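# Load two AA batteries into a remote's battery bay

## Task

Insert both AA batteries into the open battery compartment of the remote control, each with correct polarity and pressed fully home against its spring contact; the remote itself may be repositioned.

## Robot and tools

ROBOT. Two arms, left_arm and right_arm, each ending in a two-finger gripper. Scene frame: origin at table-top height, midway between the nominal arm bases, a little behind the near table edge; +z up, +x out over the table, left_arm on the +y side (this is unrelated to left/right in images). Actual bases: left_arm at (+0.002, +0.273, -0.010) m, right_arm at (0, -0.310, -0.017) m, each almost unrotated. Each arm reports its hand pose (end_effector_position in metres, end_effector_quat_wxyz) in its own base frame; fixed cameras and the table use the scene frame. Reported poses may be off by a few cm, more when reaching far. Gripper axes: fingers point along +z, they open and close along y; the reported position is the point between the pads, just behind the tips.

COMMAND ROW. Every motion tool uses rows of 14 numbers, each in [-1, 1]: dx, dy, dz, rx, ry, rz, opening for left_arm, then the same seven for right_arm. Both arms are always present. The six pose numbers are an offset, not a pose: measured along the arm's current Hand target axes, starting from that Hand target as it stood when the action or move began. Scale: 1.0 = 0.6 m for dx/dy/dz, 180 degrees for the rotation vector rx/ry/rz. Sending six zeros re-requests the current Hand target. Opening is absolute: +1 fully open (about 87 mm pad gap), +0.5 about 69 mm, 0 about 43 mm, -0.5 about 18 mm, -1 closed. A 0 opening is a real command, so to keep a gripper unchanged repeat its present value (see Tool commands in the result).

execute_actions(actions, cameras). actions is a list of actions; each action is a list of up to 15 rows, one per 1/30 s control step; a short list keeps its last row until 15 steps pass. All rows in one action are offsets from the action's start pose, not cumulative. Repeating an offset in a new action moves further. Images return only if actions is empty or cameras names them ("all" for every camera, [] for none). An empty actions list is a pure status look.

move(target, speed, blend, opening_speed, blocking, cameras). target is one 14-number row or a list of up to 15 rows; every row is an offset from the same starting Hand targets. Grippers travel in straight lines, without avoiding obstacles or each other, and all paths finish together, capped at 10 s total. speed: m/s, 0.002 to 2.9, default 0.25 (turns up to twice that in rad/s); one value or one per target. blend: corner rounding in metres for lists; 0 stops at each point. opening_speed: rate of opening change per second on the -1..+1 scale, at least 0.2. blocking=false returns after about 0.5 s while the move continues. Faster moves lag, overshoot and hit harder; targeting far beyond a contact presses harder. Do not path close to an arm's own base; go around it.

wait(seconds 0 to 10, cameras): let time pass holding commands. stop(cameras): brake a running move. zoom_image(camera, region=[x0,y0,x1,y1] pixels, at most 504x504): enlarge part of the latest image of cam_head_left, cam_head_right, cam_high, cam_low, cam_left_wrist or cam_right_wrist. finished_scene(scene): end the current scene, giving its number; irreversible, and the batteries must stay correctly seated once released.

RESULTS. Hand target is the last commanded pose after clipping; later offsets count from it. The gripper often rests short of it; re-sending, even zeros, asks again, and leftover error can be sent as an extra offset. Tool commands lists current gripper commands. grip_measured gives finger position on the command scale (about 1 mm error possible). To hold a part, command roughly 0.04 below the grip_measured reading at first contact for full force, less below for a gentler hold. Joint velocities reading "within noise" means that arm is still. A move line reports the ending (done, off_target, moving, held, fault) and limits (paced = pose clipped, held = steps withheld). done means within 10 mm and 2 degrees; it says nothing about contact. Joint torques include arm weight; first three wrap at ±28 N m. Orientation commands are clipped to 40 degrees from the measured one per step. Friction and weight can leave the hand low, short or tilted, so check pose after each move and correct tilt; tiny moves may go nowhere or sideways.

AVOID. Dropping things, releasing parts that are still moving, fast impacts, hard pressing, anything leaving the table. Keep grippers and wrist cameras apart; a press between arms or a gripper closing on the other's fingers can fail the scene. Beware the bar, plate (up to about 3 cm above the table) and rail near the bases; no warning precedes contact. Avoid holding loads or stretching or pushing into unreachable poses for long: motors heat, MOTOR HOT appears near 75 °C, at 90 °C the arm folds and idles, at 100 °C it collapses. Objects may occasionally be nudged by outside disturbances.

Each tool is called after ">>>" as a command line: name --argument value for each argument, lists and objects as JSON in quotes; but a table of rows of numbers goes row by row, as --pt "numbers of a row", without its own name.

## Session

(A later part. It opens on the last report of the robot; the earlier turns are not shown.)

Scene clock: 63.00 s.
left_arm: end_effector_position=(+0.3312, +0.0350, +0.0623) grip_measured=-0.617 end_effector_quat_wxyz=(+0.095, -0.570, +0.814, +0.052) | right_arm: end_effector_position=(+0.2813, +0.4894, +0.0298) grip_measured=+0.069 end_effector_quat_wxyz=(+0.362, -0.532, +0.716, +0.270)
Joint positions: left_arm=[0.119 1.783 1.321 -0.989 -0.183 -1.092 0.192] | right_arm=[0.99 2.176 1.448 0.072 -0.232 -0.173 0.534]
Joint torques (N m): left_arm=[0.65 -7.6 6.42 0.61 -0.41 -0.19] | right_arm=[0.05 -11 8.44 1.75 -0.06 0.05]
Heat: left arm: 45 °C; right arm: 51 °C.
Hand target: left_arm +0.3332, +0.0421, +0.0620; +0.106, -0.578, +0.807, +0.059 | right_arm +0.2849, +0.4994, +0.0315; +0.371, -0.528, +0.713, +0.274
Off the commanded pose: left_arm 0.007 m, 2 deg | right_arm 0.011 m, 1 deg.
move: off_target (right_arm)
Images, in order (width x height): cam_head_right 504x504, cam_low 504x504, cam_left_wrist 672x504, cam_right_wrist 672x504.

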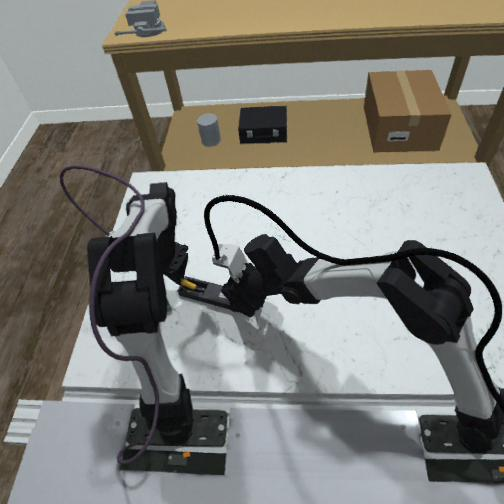

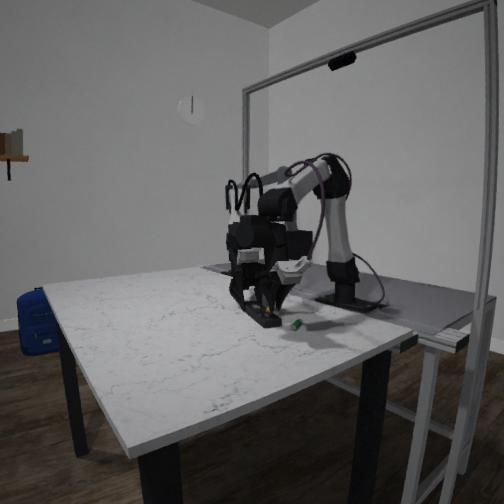

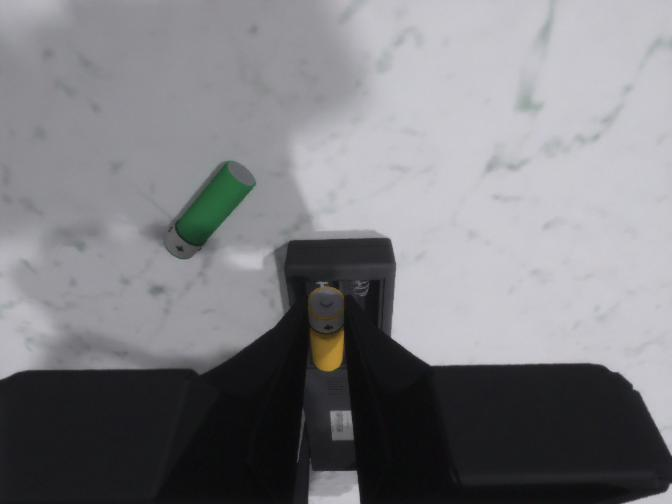

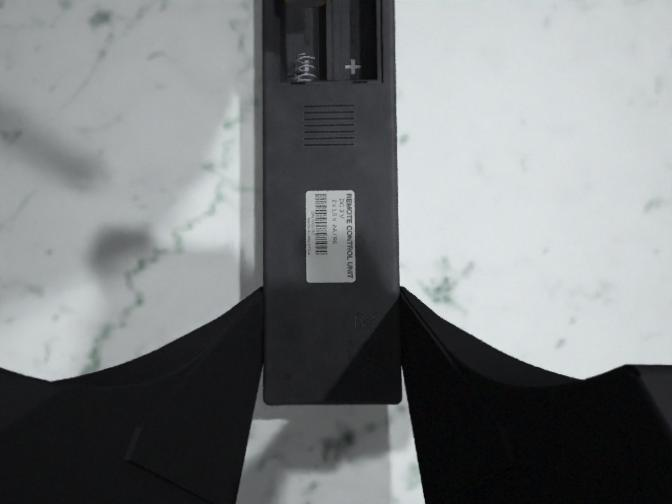

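>>> move --target '[0.0069,0.0033,0.024,0,0,0,-0.67,0,0,0,0,0,0,0.0]' --speed 0.08 --cameras '["cam_right_wrist","cam_head_right","cam_left_wrist"]'

>>> zoom_image --camera "cam_left_wrist" --region '[250, 160, 430, 380]'

>>> zoom_image --camera "cam_right_wrist" --region '[220, 0, 440, 160]'

>>> zoom_image --camera "cam_head_right" --region '[140, 240, 240, 320]'

Scene clock: 70.60 s.
left_arm: end_effector_position=(+0.3304, +0.0350, +0.0491) grip_measured=-0.617 end_effector_quat_wxyz=(+0.098, -0.570, +0.814, +0.051) | right_arm: end_effector_position=(+0.2813, +0.4894, +0.0298) grip_measured=+0.069 end_effector_quat_wxyz=(+0.362, -0.532, +0.716, +0.270)
Joint positions: left_arm=[0.119 1.787 1.272 -0.929 -0.183 -1.092 0.192] | right_arm=[0.99 2.176 1.448 0.072 -0.232 -0.173 0.534]
Joint torques (N m): left_arm=[0.68 -7.2 6.34 0.63 -0.46 -0.18] | right_arm=[0.05 -11 8.44 1.75 -0.06 0.05]
Heat: left arm: 45 °C; right arm: 55 °C.
Hand target: left_arm +0.3315, +0.0421, +0.0471; +0.106, -0.578, +0.807, +0.059 | right_arm +0.2849, +0.4994, +0.0315; +0.371, -0.528, +0.713, +0.274
Off the commanded pose: left_arm 0.008 m, 2 deg | right_arm 0.011 m, 1 deg.
move: off_target (right_arm)
Images, in order (width x height): cam_head_right 504x504, cam_left_wrist 672x504, cam_right_wrist 672x504.

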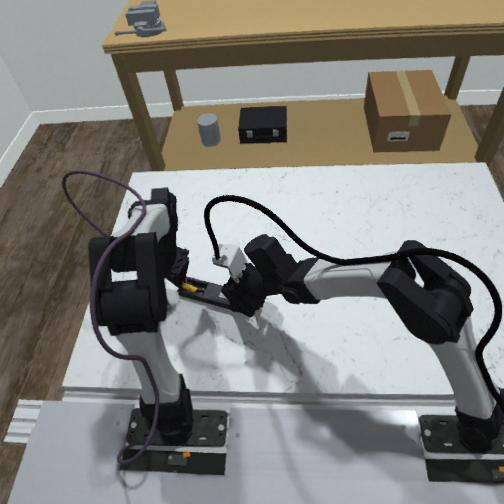

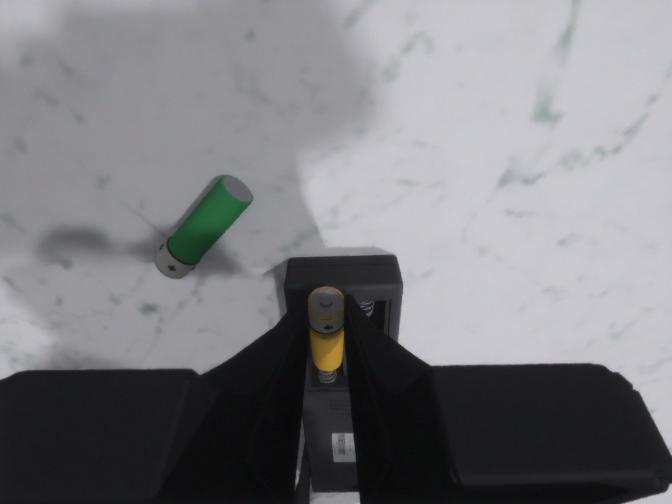

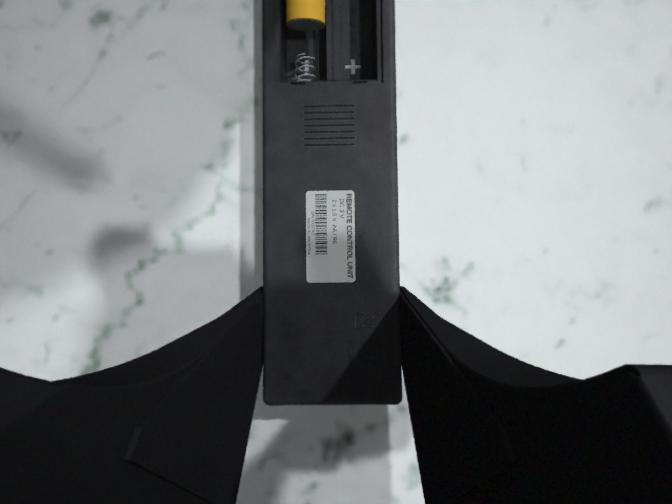

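Scaled by 2.291.

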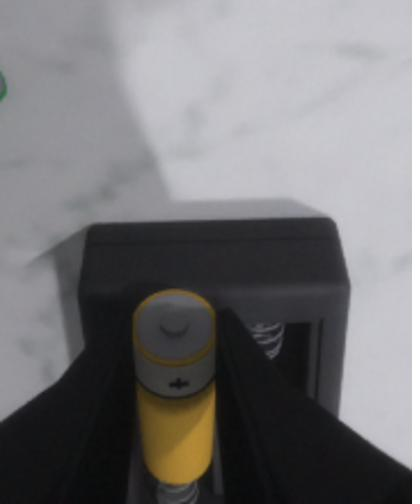

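Scaled by 2.291.

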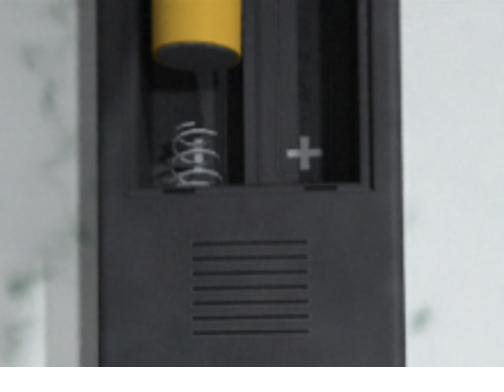

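Scaled by 5.040.

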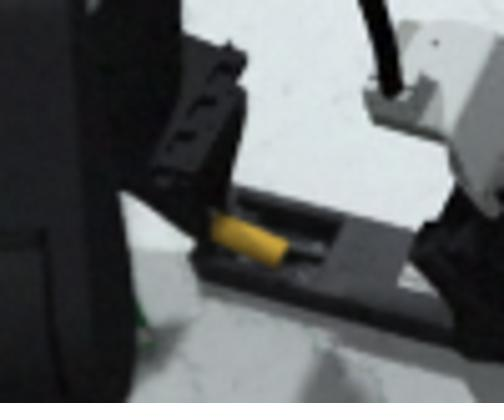

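>>> move --target '[0.0469,0.0002,-0.0117,0,0,0,-0.67,0,0,0,0,0,0,0.0]' --speed 0.08 --cameras '["cam_right_wrist","cam_head_right","cam_left_wrist"]'

>>> zoom_image --camera "cam_left_wrist" --region '[250, 160, 430, 380]'

>>> zoom_image --camera "cam_right_wrist" --region '[220, 0, 440, 160]'

>>> zoom_image --camera "cam_head_right" --region '[140, 240, 240, 320]'

Scene clock: 73.60 s.
left_arm: end_effector_position=(+0.3266, +0.0206, +0.0446) grip_measured=-0.617 end_effector_quat_wxyz=(+0.108, -0.573, +0.810, +0.066) | right_arm: end_effector_position=(+0.2813, +0.4894, +0.0298) grip_measured=+0.069 end_effector_quat_wxyz=(+0.362, -0.532, +0.716, +0.270)
Joint positions: left_arm=[0.056 1.773 1.237 -0.918 -0.227 -1.162 0.192] | right_arm=[0.99 2.176 1.448 0.072 -0.232 -0.173 0.534]
Joint torques (N m): left_arm=[-0.65 -9.2 5.03 0.39 -0.11 -0.33] | right_arm=[0.05 -10.99 8.44 1.75 -0.07 0.05]
Heat: left arm: 45 °C; right arm: 56 °C.
Hand target: left_arm +0.3219, +0.0147, +0.0471; +0.106, -0.577, +0.807, +0.059 | right_arm +0.2848, +0.4994, +0.0315; +0.371, -0.528, +0.713, +0.274
Off the commanded pose: left_arm 0.008 m, 1 deg | right_arm 0.011 m, 1 deg.
move: off_target (right_arm)
Images, in order (width x height): cam_head_right 504x504, cam_left_wrist 672x504, cam_right_wrist 672x504.

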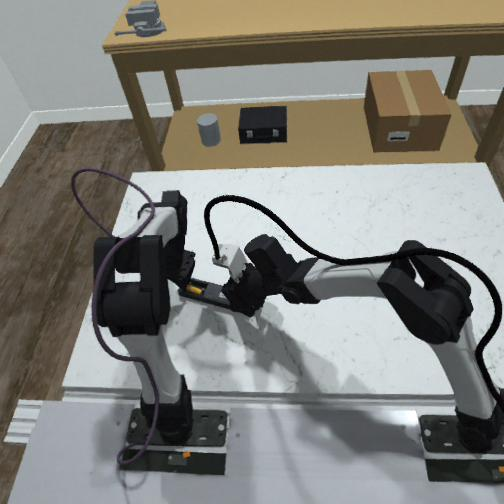

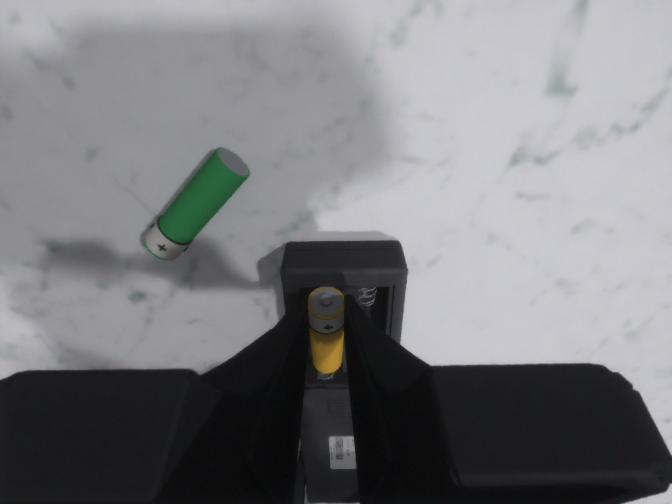

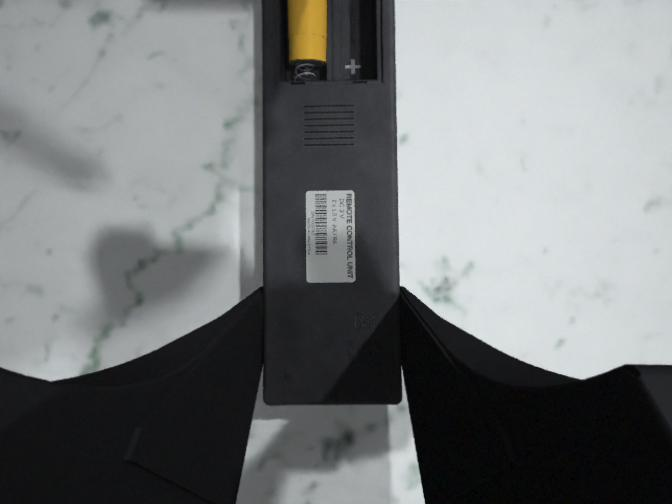

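Scaled by 2.291.

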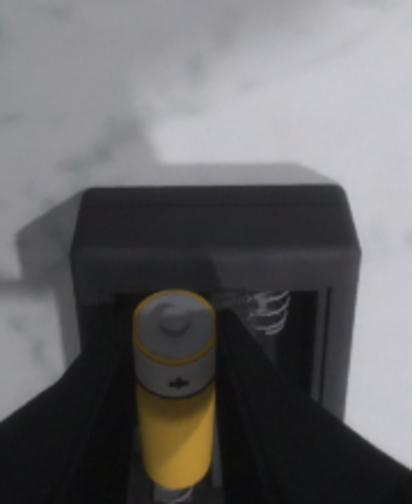

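Scaled by 2.291.

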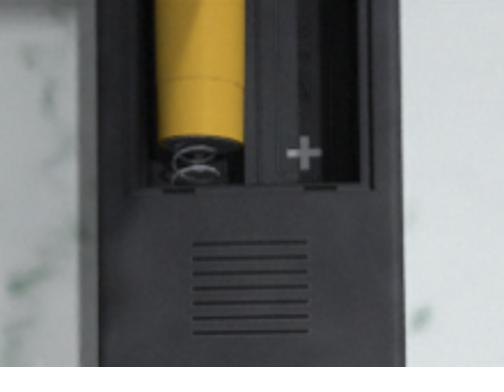

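Scaled by 5.040.

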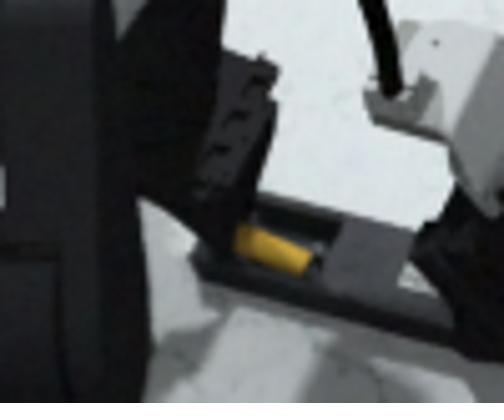

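>>> move --target '[0.0208,0.0008,0.0155,0,0,0,-0.67,0,0,0,0,0,0,0.0]' --speed 0.08 --cameras '["cam_right_wrist","cam_head_right","cam_left_wrist"]'

>>> zoom_image --camera "cam_left_wrist" --region '[250, 160, 430, 380]'

>>> zoom_image --camera "cam_right_wrist" --region '[220, 0, 440, 160]'

>>> zoom_image --camera "cam_head_right" --region '[140, 240, 240, 320]'

Scene clock: 75.87 s.
left_arm: end_effector_position=(+0.3257, +0.0194, +0.0436) grip_measured=-0.617 end_effector_quat_wxyz=(+0.127, -0.574, +0.806, +0.074) | right_arm: end_effector_position=(+0.2813, +0.4894, +0.0298) grip_measured=+0.069 end_effector_quat_wxyz=(+0.362, -0.532, +0.716, +0.270)
Joint positions: left_arm=[0.034 1.751 1.204 -0.89 -0.263 -1.186 0.192] | right_arm=[0.99 2.176 1.448 0.072 -0.232 -0.173 0.534]
Joint torques (N m): left_arm=[-1.18 -6.97 3.84 0.55 0.24 -0.38] | right_arm=[0.05 -10.99 8.46 1.76 -0.06 0.05]
Heat: left arm: 45 °C; right arm: 56 °C.
Hand target: left_arm +0.3185, +0.0054, +0.0351; +0.106, -0.578, +0.807, +0.059 | right_arm +0.2848, +0.4994, +0.0315; +0.371, -0.528, +0.713, +0.274
Off the commanded pose: left_arm 0.018 m, 3 deg | right_arm 0.011 m, 1 deg.
move: off_target (left_arm, right_arm)
Images, in order (width x height): cam_head_right 504x504, cam_left_wrist 672x504, cam_right_wrist 672x504.

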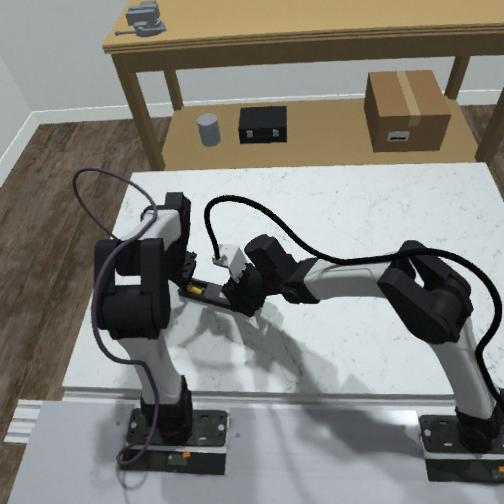

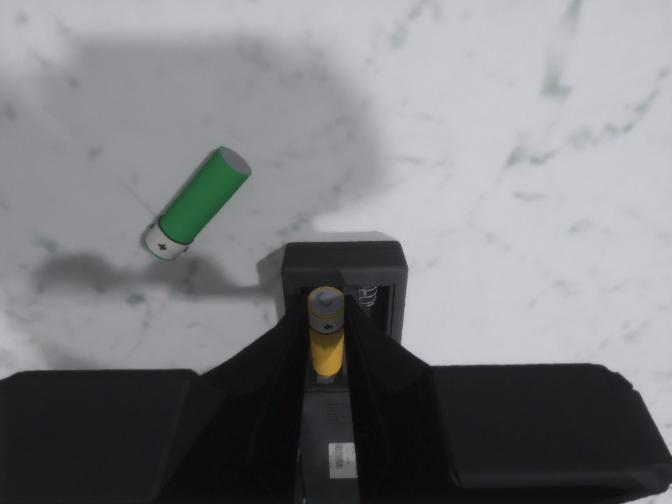

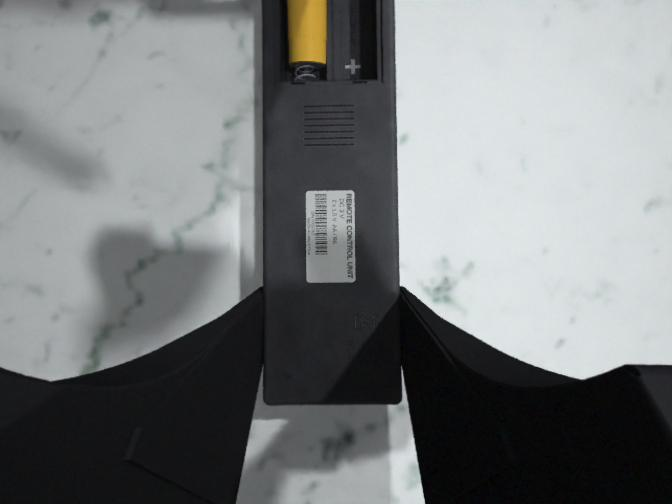

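Scaled by 2.291.

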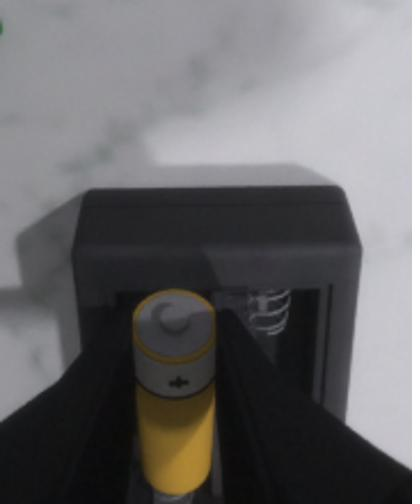

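Scaled by 2.291.

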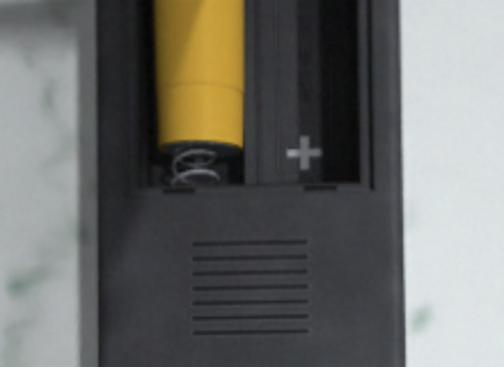

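Scaled by 5.040.

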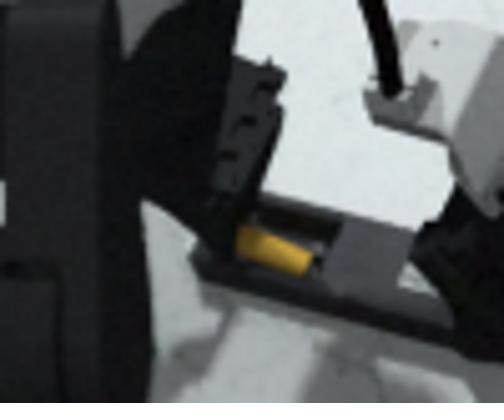

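>>> move --target '[0.0185,0.0008,0.0075,0,0,0,-0.67,0,0,0,0,0,0,0.0]' --speed 0.08 --cameras '["cam_right_wrist","cam_head_right","cam_left_wrist"]'

>>> zoom_image --camera "cam_left_wrist" --region '[250, 160, 430, 380]'

>>> zoom_image --camera "cam_right_wrist" --region '[220, 0, 440, 160]'

>>> zoom_image --camera "cam_head_right" --region '[140, 240, 240, 320]'

Scene clock: 77.63 s.
left_arm: end_effector_position=(+0.3258, +0.0170, +0.0395) grip_measured=-0.617 end_effector_quat_wxyz=(+0.142, -0.572, +0.804, +0.080) | right_arm: end_effector_position=(+0.2813, +0.4893, +0.0298) grip_measured=+0.069 end_effector_quat_wxyz=(+0.362, -0.532, +0.717, +0.269)
Joint positions: left_arm=[0.01 1.742 1.174 -0.856 -0.294 -1.206 0.192] | right_arm=[0.99 2.176 1.448 0.072 -0.232 -0.173 0.534]
Joint torques (N m): left_arm=[-1.48 -6.26 3.85 0.44 0.54 -0.48] | right_arm=[0.05 -10.99 8.46 1.75 -0.07 0.05]
Heat: left arm: 45 °C; right arm: 57 °C.
Hand target: left_arm +0.3150, -0.0036, +0.0280; +0.106, -0.577, +0.807, +0.059 | right_arm +0.2848, +0.4993, +0.0314; +0.371, -0.528, +0.713, +0.274
Off the commanded pose: left_arm 0.026 m, 5 deg | right_arm 0.011 m, 1 deg.
move: off_target (left_arm, right_arm)
Images, in order (width x height): cam_head_right 504x504, cam_left_wrist 672x504, cam_right_wrist 672x504.

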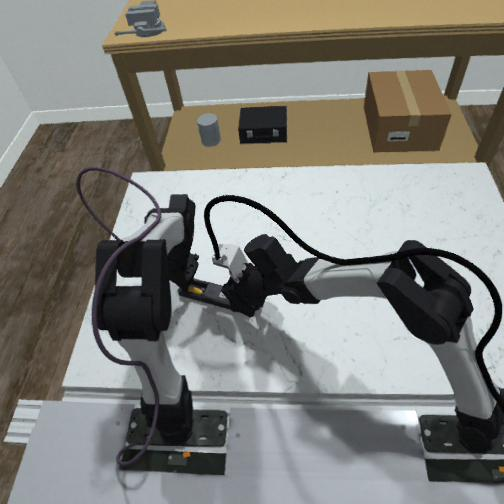

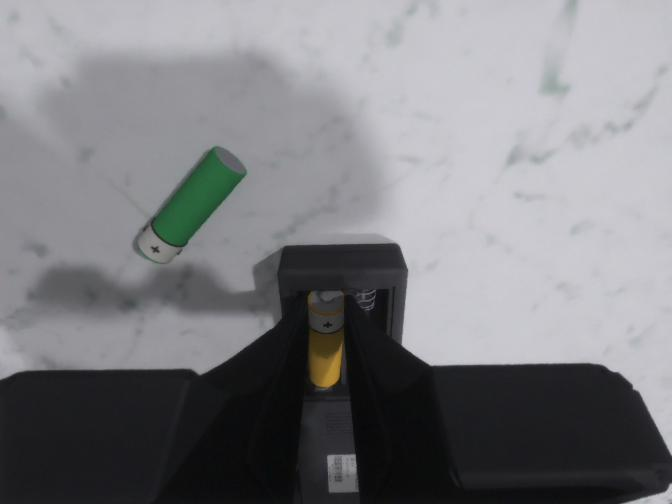

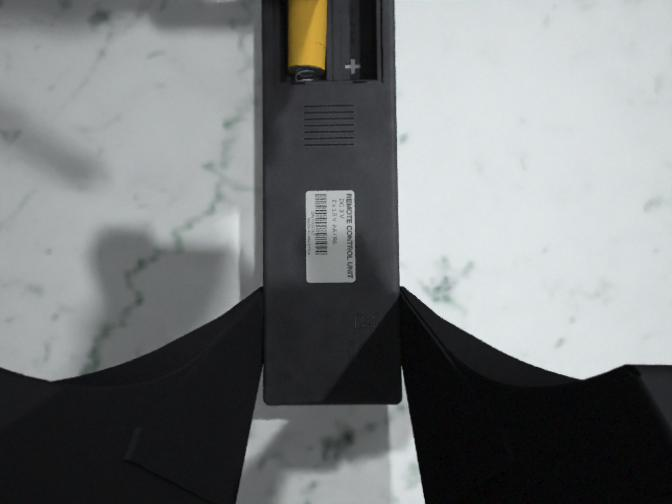

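Scaled by 2.291.

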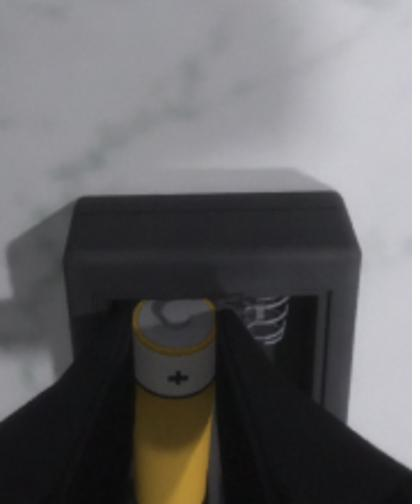

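Scaled by 2.291.

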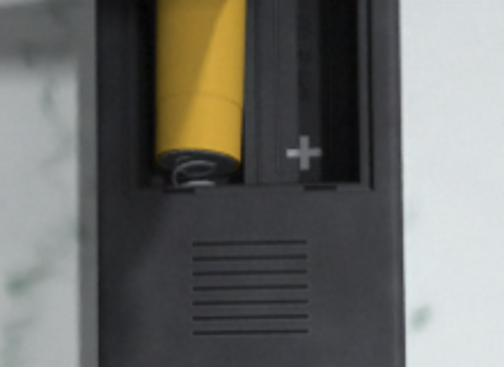

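Scaled by 5.040.

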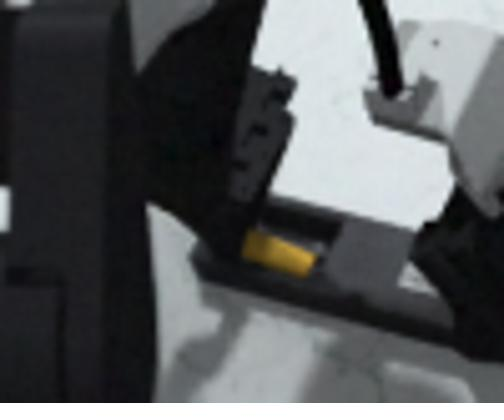

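>>> move --pt "-0.0211 0 -0.0017 0 0 0 -0.67 0 0 0 0 0 0 0.0" --pt "-0.0211 0 -0.0017 0 0 0 -0.55 0 0 0 0 0 0 0.0" --pt "-0.039 -0.0022 -0.0745 0 0 0 -0.55 0 0 0 0 0 0 0.0" --pt "-0.0765 -0.0081 -0.0617 0 0.089 0 -0.9 0 0 0 0 0 0 0.0" --speed '[0.1,0.1,0.12,0.15]' --opening_speed 0.4 --cameras '["cam_right_wrist","cam_head_right","cam_left_wrist","cam_low"]'

>>> zoom_image --camera "cam_left_wrist" --region '[250, 160, 430, 380]'

>>> zoom_image --camera "cam_right_wrist" --region '[220, 0, 440, 160]'

>>> zoom_image --camera "cam_head_right" --region '[140, 240, 240, 320]'

Scene clock: 85.27 s.
left_arm: end_effector_position=(+0.3233, +0.0260, +0.0682) grip_measured=-0.900 end_effector_quat_wxyz=(-0.016, -0.582, +0.813, -0.015) | right_arm: end_effector_position=(+0.2813, +0.4893, +0.0298) grip_measured=+0.069 end_effector_quat_wxyz=(+0.362, -0.532, +0.717, +0.269)
Joint positions: left_arm=[0.212 1.878 1.441 -1.151 0.039 -1.032 0.05] | right_arm=[0.99 2.176 1.448 0.072 -0.232 -0.173 0.534]
Joint torques (N m): left_arm=[0.58 -7.84 9.7 0.19 0 0.08] | right_arm=[0.05 -11 8.44 1.75 -0.07 0.05]
Heat: left arm: 44 °C; right arm: 59 °C.
Hand target: left_arm +0.3302, +0.0290, +0.0751; -0.008, -0.580, +0.814, -0.022 | right_arm +0.2848, +0.4993, +0.0314; +0.371, -0.528, +0.713, +0.274
Off the commanded pose: left_arm 0.010 m, 1 deg | right_arm 0.011 m, 1 deg.
move: off_target (right_arm); target 2's new opening was sent with left_arm's hand 0.014 m and 4 deg from that target
Images, in order (width x height): cam_head_right 504x504, cam_low 504x504, cam_left_wrist 672x504, cam_right_wrist 672x504.

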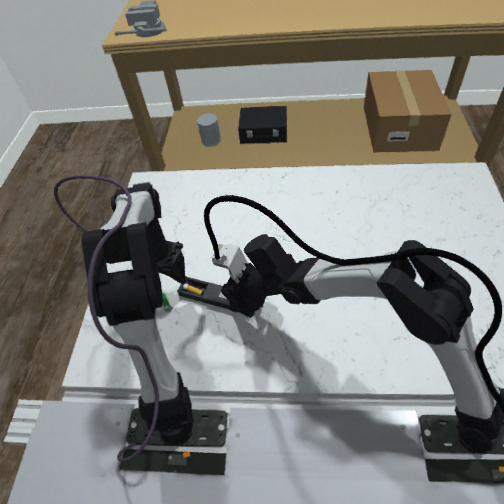

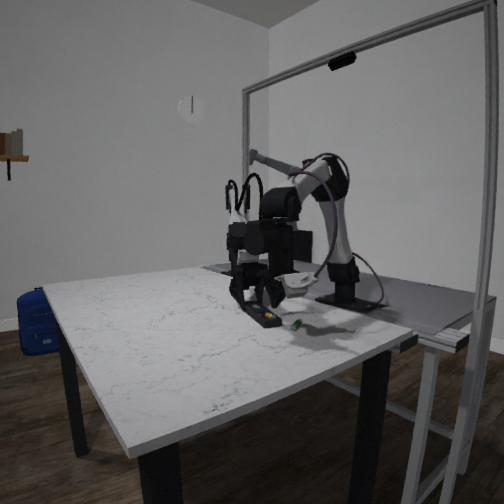

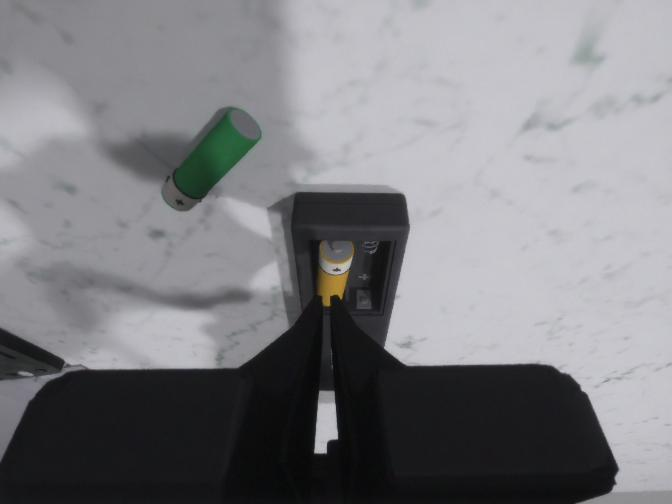

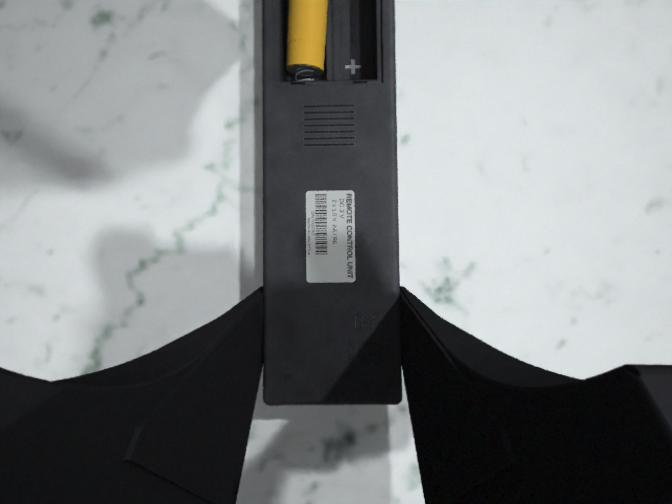

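Scaled by 2.291.

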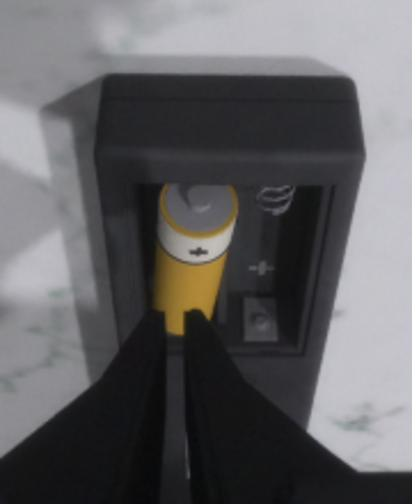

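Scaled by 2.291.

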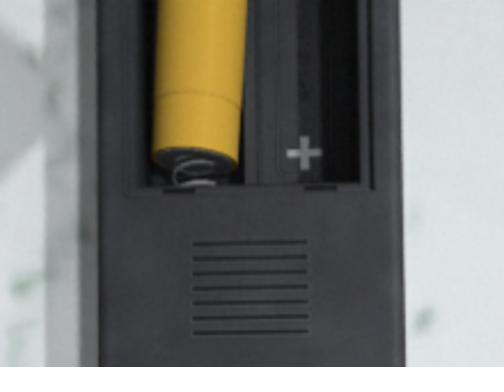

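Scaled by 5.040.

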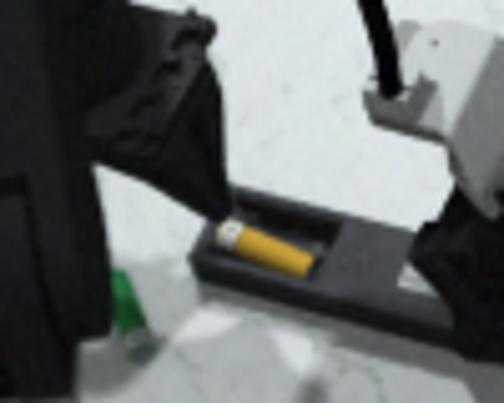

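>>> move --pt "0.0083 0 0.04 0 0 0 -0.9 0 0 0 0 0 0 0.0" --pt "0.0083 0 0.1333 0 0 0 -0.9 0 0 0 0 0 0 0.0" --speed 0.1 --blend '[0.005,0]' --cameras '["cam_right_wrist","cam_left_wrist"]'

>>> zoom_image --camera "cam_left_wrist" --region '[250, 180, 430, 380]'

>>> zoom_image --camera "cam_right_wrist" --region '[220, 0, 440, 160]'

Scene clock: 88.03 s.
left_arm: end_effector_position=(+0.3241, +0.0197, +0.0400) grip_measured=-0.900 end_effector_quat_wxyz=(-0.003, -0.579, +0.815, -0.033) | right_arm: end_effector_position=(+0.2814, +0.4893, +0.0298) grip_measured=+0.069 end_effector_quat_wxyz=(+0.362, -0.532, +0.717, +0.269)
Joint positions: left_arm=[0.205 1.87 1.314 -0.994 0.063 -1.03 0.05] | right_arm=[0.99 2.176 1.448 0.072 -0.231 -0.173 0.534]
Joint torques (N m): left_arm=[-0.61 -1.01 0.29 1.51 -0.22 -0.21] | right_arm=[0.05 -10.99 8.44 1.75 -0.07 0.05]
Heat: left arm: 44 °C; right arm: 59 °C.
Hand target: left_arm +0.3295, +0.0207, -0.0046; -0.008, -0.580, +0.814, -0.022 | right_arm +0.2849, +0.4994, +0.0315; +0.371, -0.528, +0.713, +0.274
Off the commanded pose: left_arm 0.045 m, 1 deg | right_arm 0.011 m, 1 deg.
move: off_target (left_arm, right_arm)
Images, in order (width x height): cam_left_wrist 672x504, cam_right_wrist 672x504.

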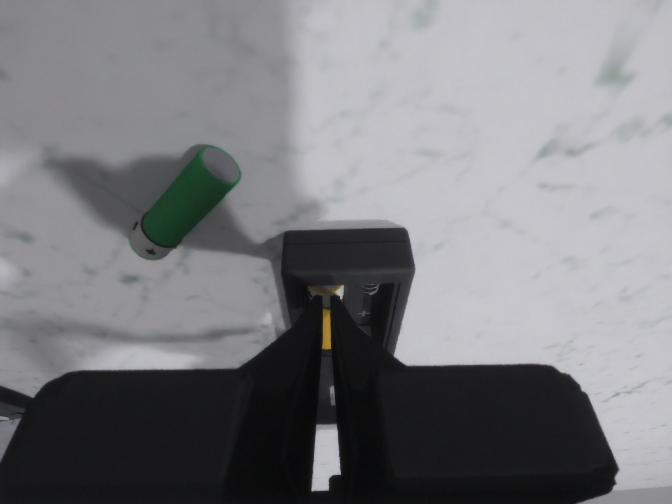

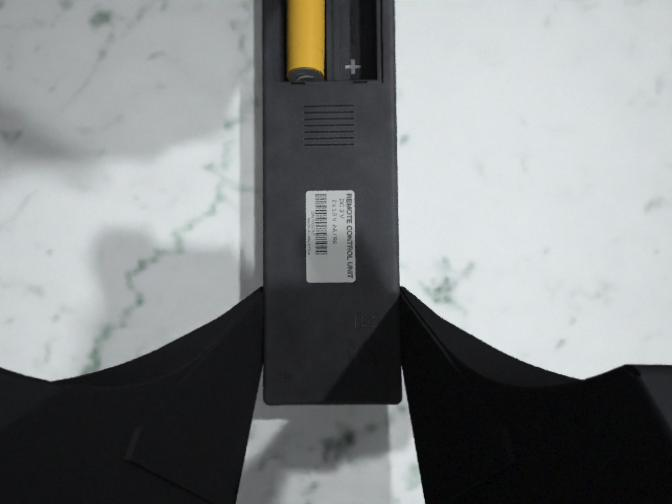

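Scaled by 2.520.

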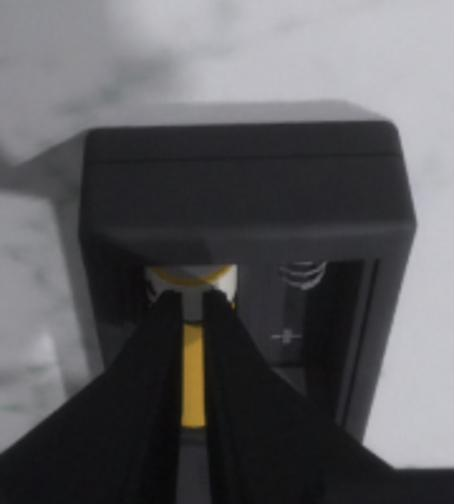

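Scaled by 2.291.

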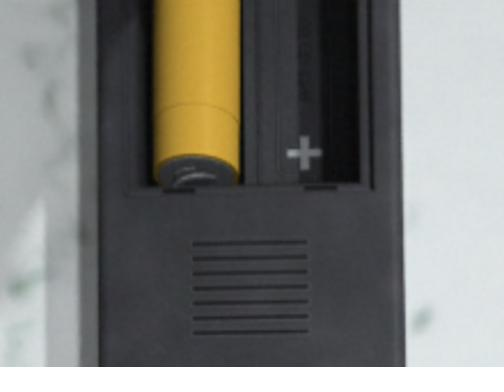

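>>> move --pt "-0.004 0 0.028 0 0 0 -0.9 0 0 0 0 0 0 0.0" --pt "-0.004 0 -0.16 0 0 0 -0.9 0 0 0 0 0 0 0.0" --speed '[0.06,0.15]' --cameras '["cam_right_wrist","cam_left_wrist","cam_low","cam_head_right"]'

>>> zoom_image --camera "cam_left_wrist" --region '[250, 140, 430, 340]'

>>> zoom_image --camera "cam_right_wrist" --region '[220, 0, 440, 160]'

>>> zoom_image --camera "cam_low" --region '[230, 275, 310, 335]'

Scene clock: 90.90 s.
left_arm: end_effector_position=(+0.3239, +0.0208, +0.0811) grip_measured=-0.900 end_effector_quat_wxyz=(-0.027, -0.580, +0.814, -0.024) | right_arm: end_effector_position=(+0.2814, +0.4893, +0.0298) grip_measured=+0.069 end_effector_quat_wxyz=(+0.362, -0.532, +0.717, +0.269)
Joint positions: left_arm=[0.21 1.882 1.491 -1.211 0.066 -1.027 0.05] | right_arm=[0.99 2.176 1.448 0.072 -0.231 -0.173 0.534]
Joint torques (N m): left_arm=[0.42 -9.37 9.4 0.21 -0.25 -0.11] | right_arm=[0.06 -10.99 8.44 1.75 -0.07 0.05]
Heat: left arm: 44 °C; right arm: 60 °C.
Hand target: left_arm +0.3291, +0.0272, +0.0912; -0.008, -0.580, +0.814, -0.022 | right_arm +0.2849, +0.4994, +0.0315; +0.371, -0.528, +0.713, +0.274
Off the commanded pose: left_arm 0.013 m, 2 deg | right_arm 0.011 m, 1 deg.
move: off_target (left_arm, right_arm)
Images, in order (width x height): cam_head_right 504x504, cam_low 504x504, cam_left_wrist 672x504, cam_right_wrist 672x504.

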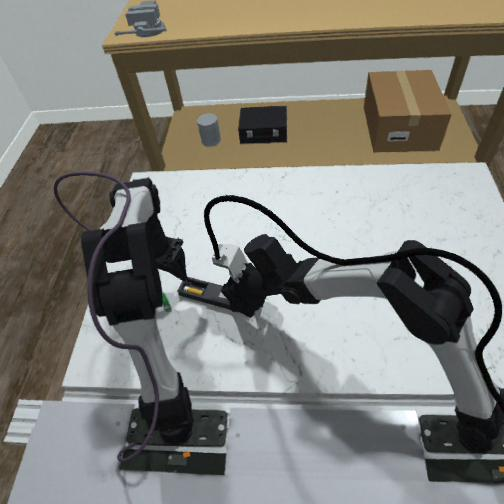

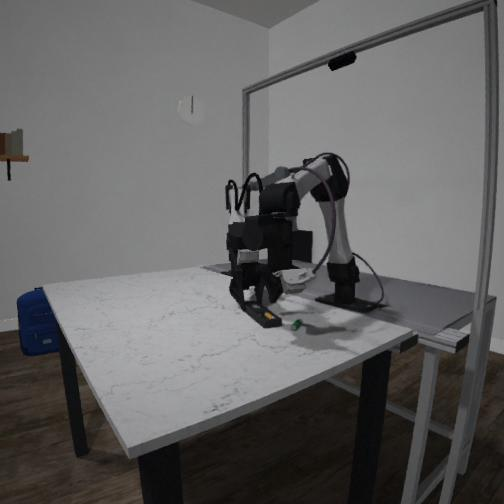

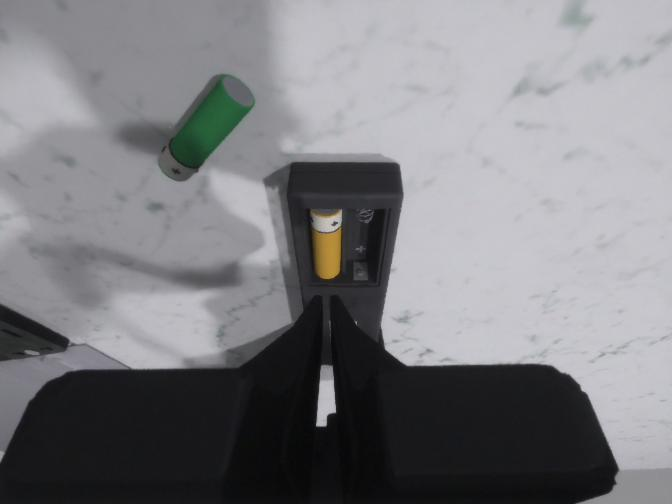

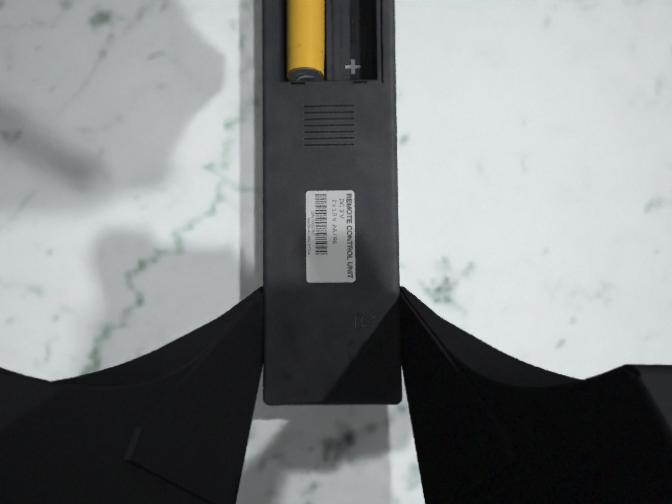

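Scaled by 2.520.

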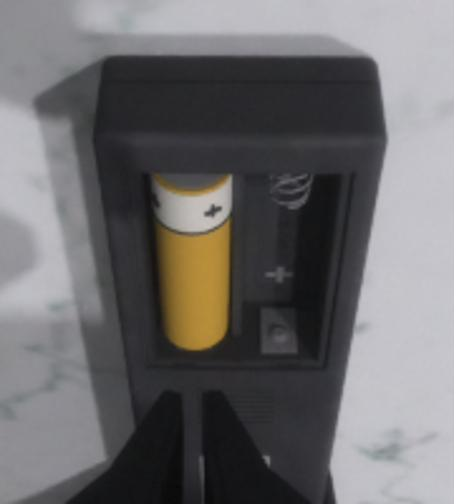

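Scaled by 2.291.

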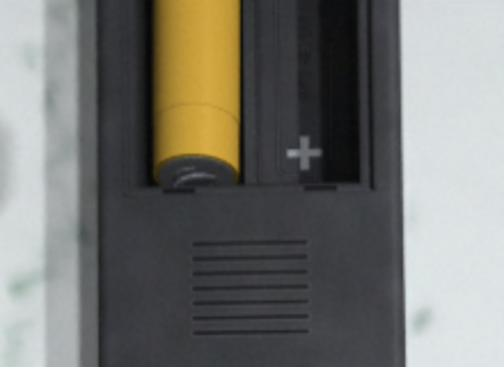

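Scaled by 6.300.

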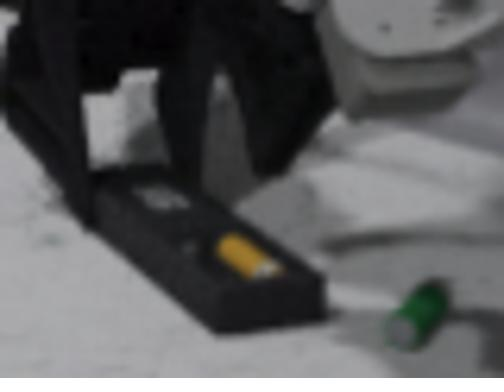

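>>> move --pt "-0.0434 0.0927 -0.0022 0 0 0.2472 -0.2 0 0 0 0 0 0 0.0" --pt "-0.0453 0.0979 0.0728 0 0 0.2472 -0.2 0 0 0 0 0 0 0.0" --speed '[0.3,0.2]' --blend '[0.01,0]' --cameras '["cam_left_wrist","cam_low"]'

Scene clock: 96.67 s.
left_arm: end_effector_position=(+0.2818, +0.0637, +0.0447) grip_measured=-0.200 end_effector_quat_wxyz=(-0.008, -0.230, +0.973, -0.030) | right_arm: end_effector_position=(+0.2814, +0.4893, +0.0298) grip_measured=+0.069 end_effector_quat_wxyz=(+0.362, -0.532, +0.717, +0.269)
Joint positions: left_arm=[0.284 1.852 1.312 -1.051 0.058 -0.181 0.4] | right_arm=[0.99 2.176 1.448 0.072 -0.231 -0.173 0.534]
Joint torques (N m): left_arm=[0.8 -8.62 6.06 0.44 -0.16 0.07] | right_arm=[0.05 -11 8.44 1.76 -0.07 0.05]
Heat: left arm: 44 °C; right arm: 61 °C.
Hand target: left_arm +0.2830, +0.0701, +0.0450; +0.001, -0.229, +0.973, -0.023 | right_arm +0.2849, +0.4994, +0.0315; +0.371, -0.528, +0.713, +0.274
Off the commanded pose: left_arm 0.006 m, 1 deg | right_arm 0.011 m, 1 deg.
move: off_target (right_arm)
Images, in order (width x height): cam_low 504x504, cam_left_wrist 672x504.

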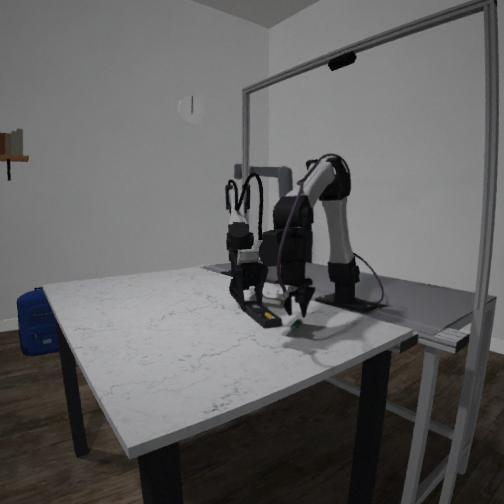

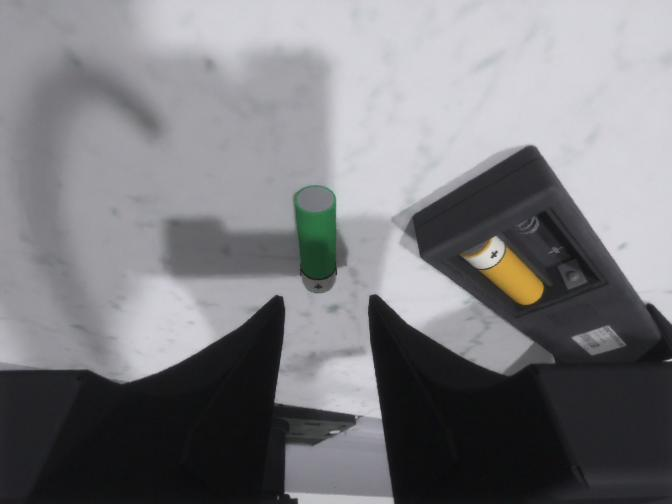

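>>> move --pt "0.0088 0.008 0.0367 0 0 0.007 -0.2 0 0 0 0 0 0 0.0" --pt "0.0088 0.008 0.0367 0 0 0.007 -0.67 0 0 0 0 0 0 0.0" --speed '[0.1,0.1]' --opening_speed 0.8 --cameras '["cam_left_wrist","cam_low"]'

>>> zoom_image --camera "cam_left_wrist" --region '[230, 180, 430, 360]'

Scene clock: 101.23 s.
left_arm: end_effector_position=(+0.2761, +0.0650, +0.0246) grip_measured=-0.616 end_effector_quat_wxyz=(-0.004, -0.219, +0.975, -0.030) | right_arm: end_effector_position=(+0.2814, +0.4893, +0.0298) grip_measured=+0.069 end_effector_quat_wxyz=(+0.362, -0.532, +0.717, +0.269)
Joint positions: left_arm=[0.29 1.852 1.229 -0.96 0.058 -0.153 0.192] | right_arm=[0.99 2.176 1.448 0.072 -0.231 -0.173 0.534]
Joint torques (N m): left_arm=[0.81 -7.83 5.9 0.43 -0.14 0.05] | right_arm=[0.03 -11 8.44 1.75 -0.07 0.05]
Heat: left arm: 45 °C; right arm: 62 °C.
Hand target: left_arm +0.2764, +0.0710, +0.0228; +0.001, -0.218, +0.976, -0.023 | right_arm +0.2849, +0.4994, +0.0315; +0.371, -0.528, +0.713, +0.274
Off the commanded pose: left_arm 0.006 m, 1 deg | right_arm 0.011 m, 1 deg.
move: off_target (right_arm)
Images, in order (width x height): cam_low 504x504, cam_left_wrist 672x504.

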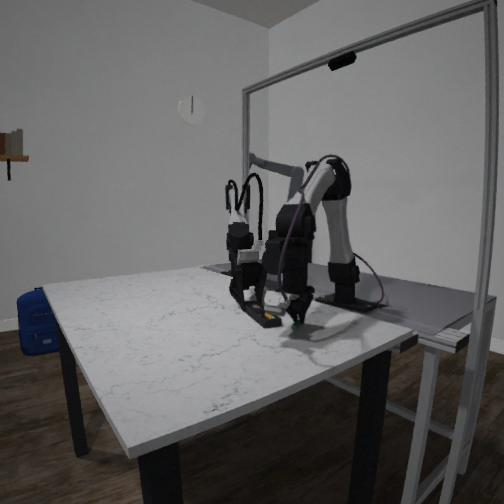

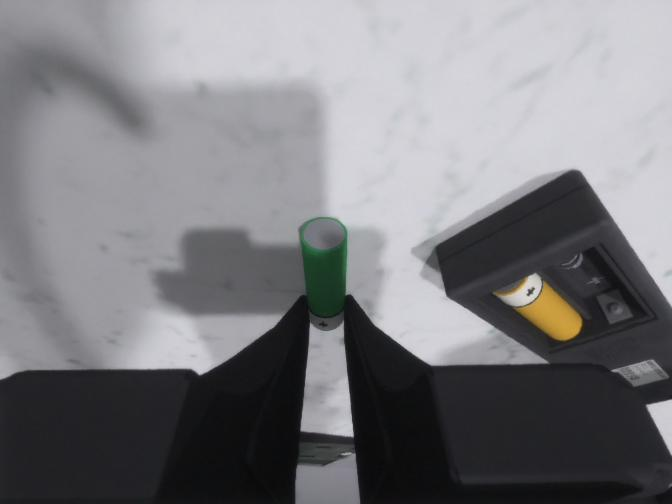

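Scaled by 2.520.

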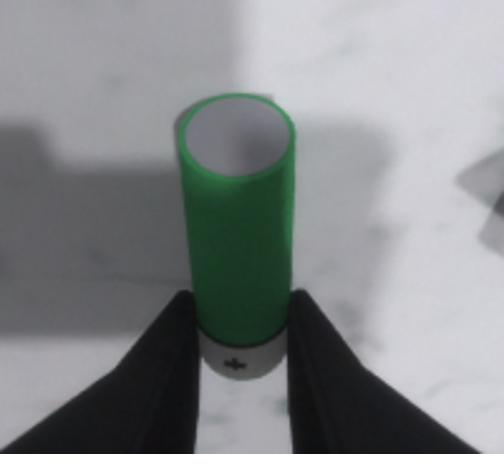

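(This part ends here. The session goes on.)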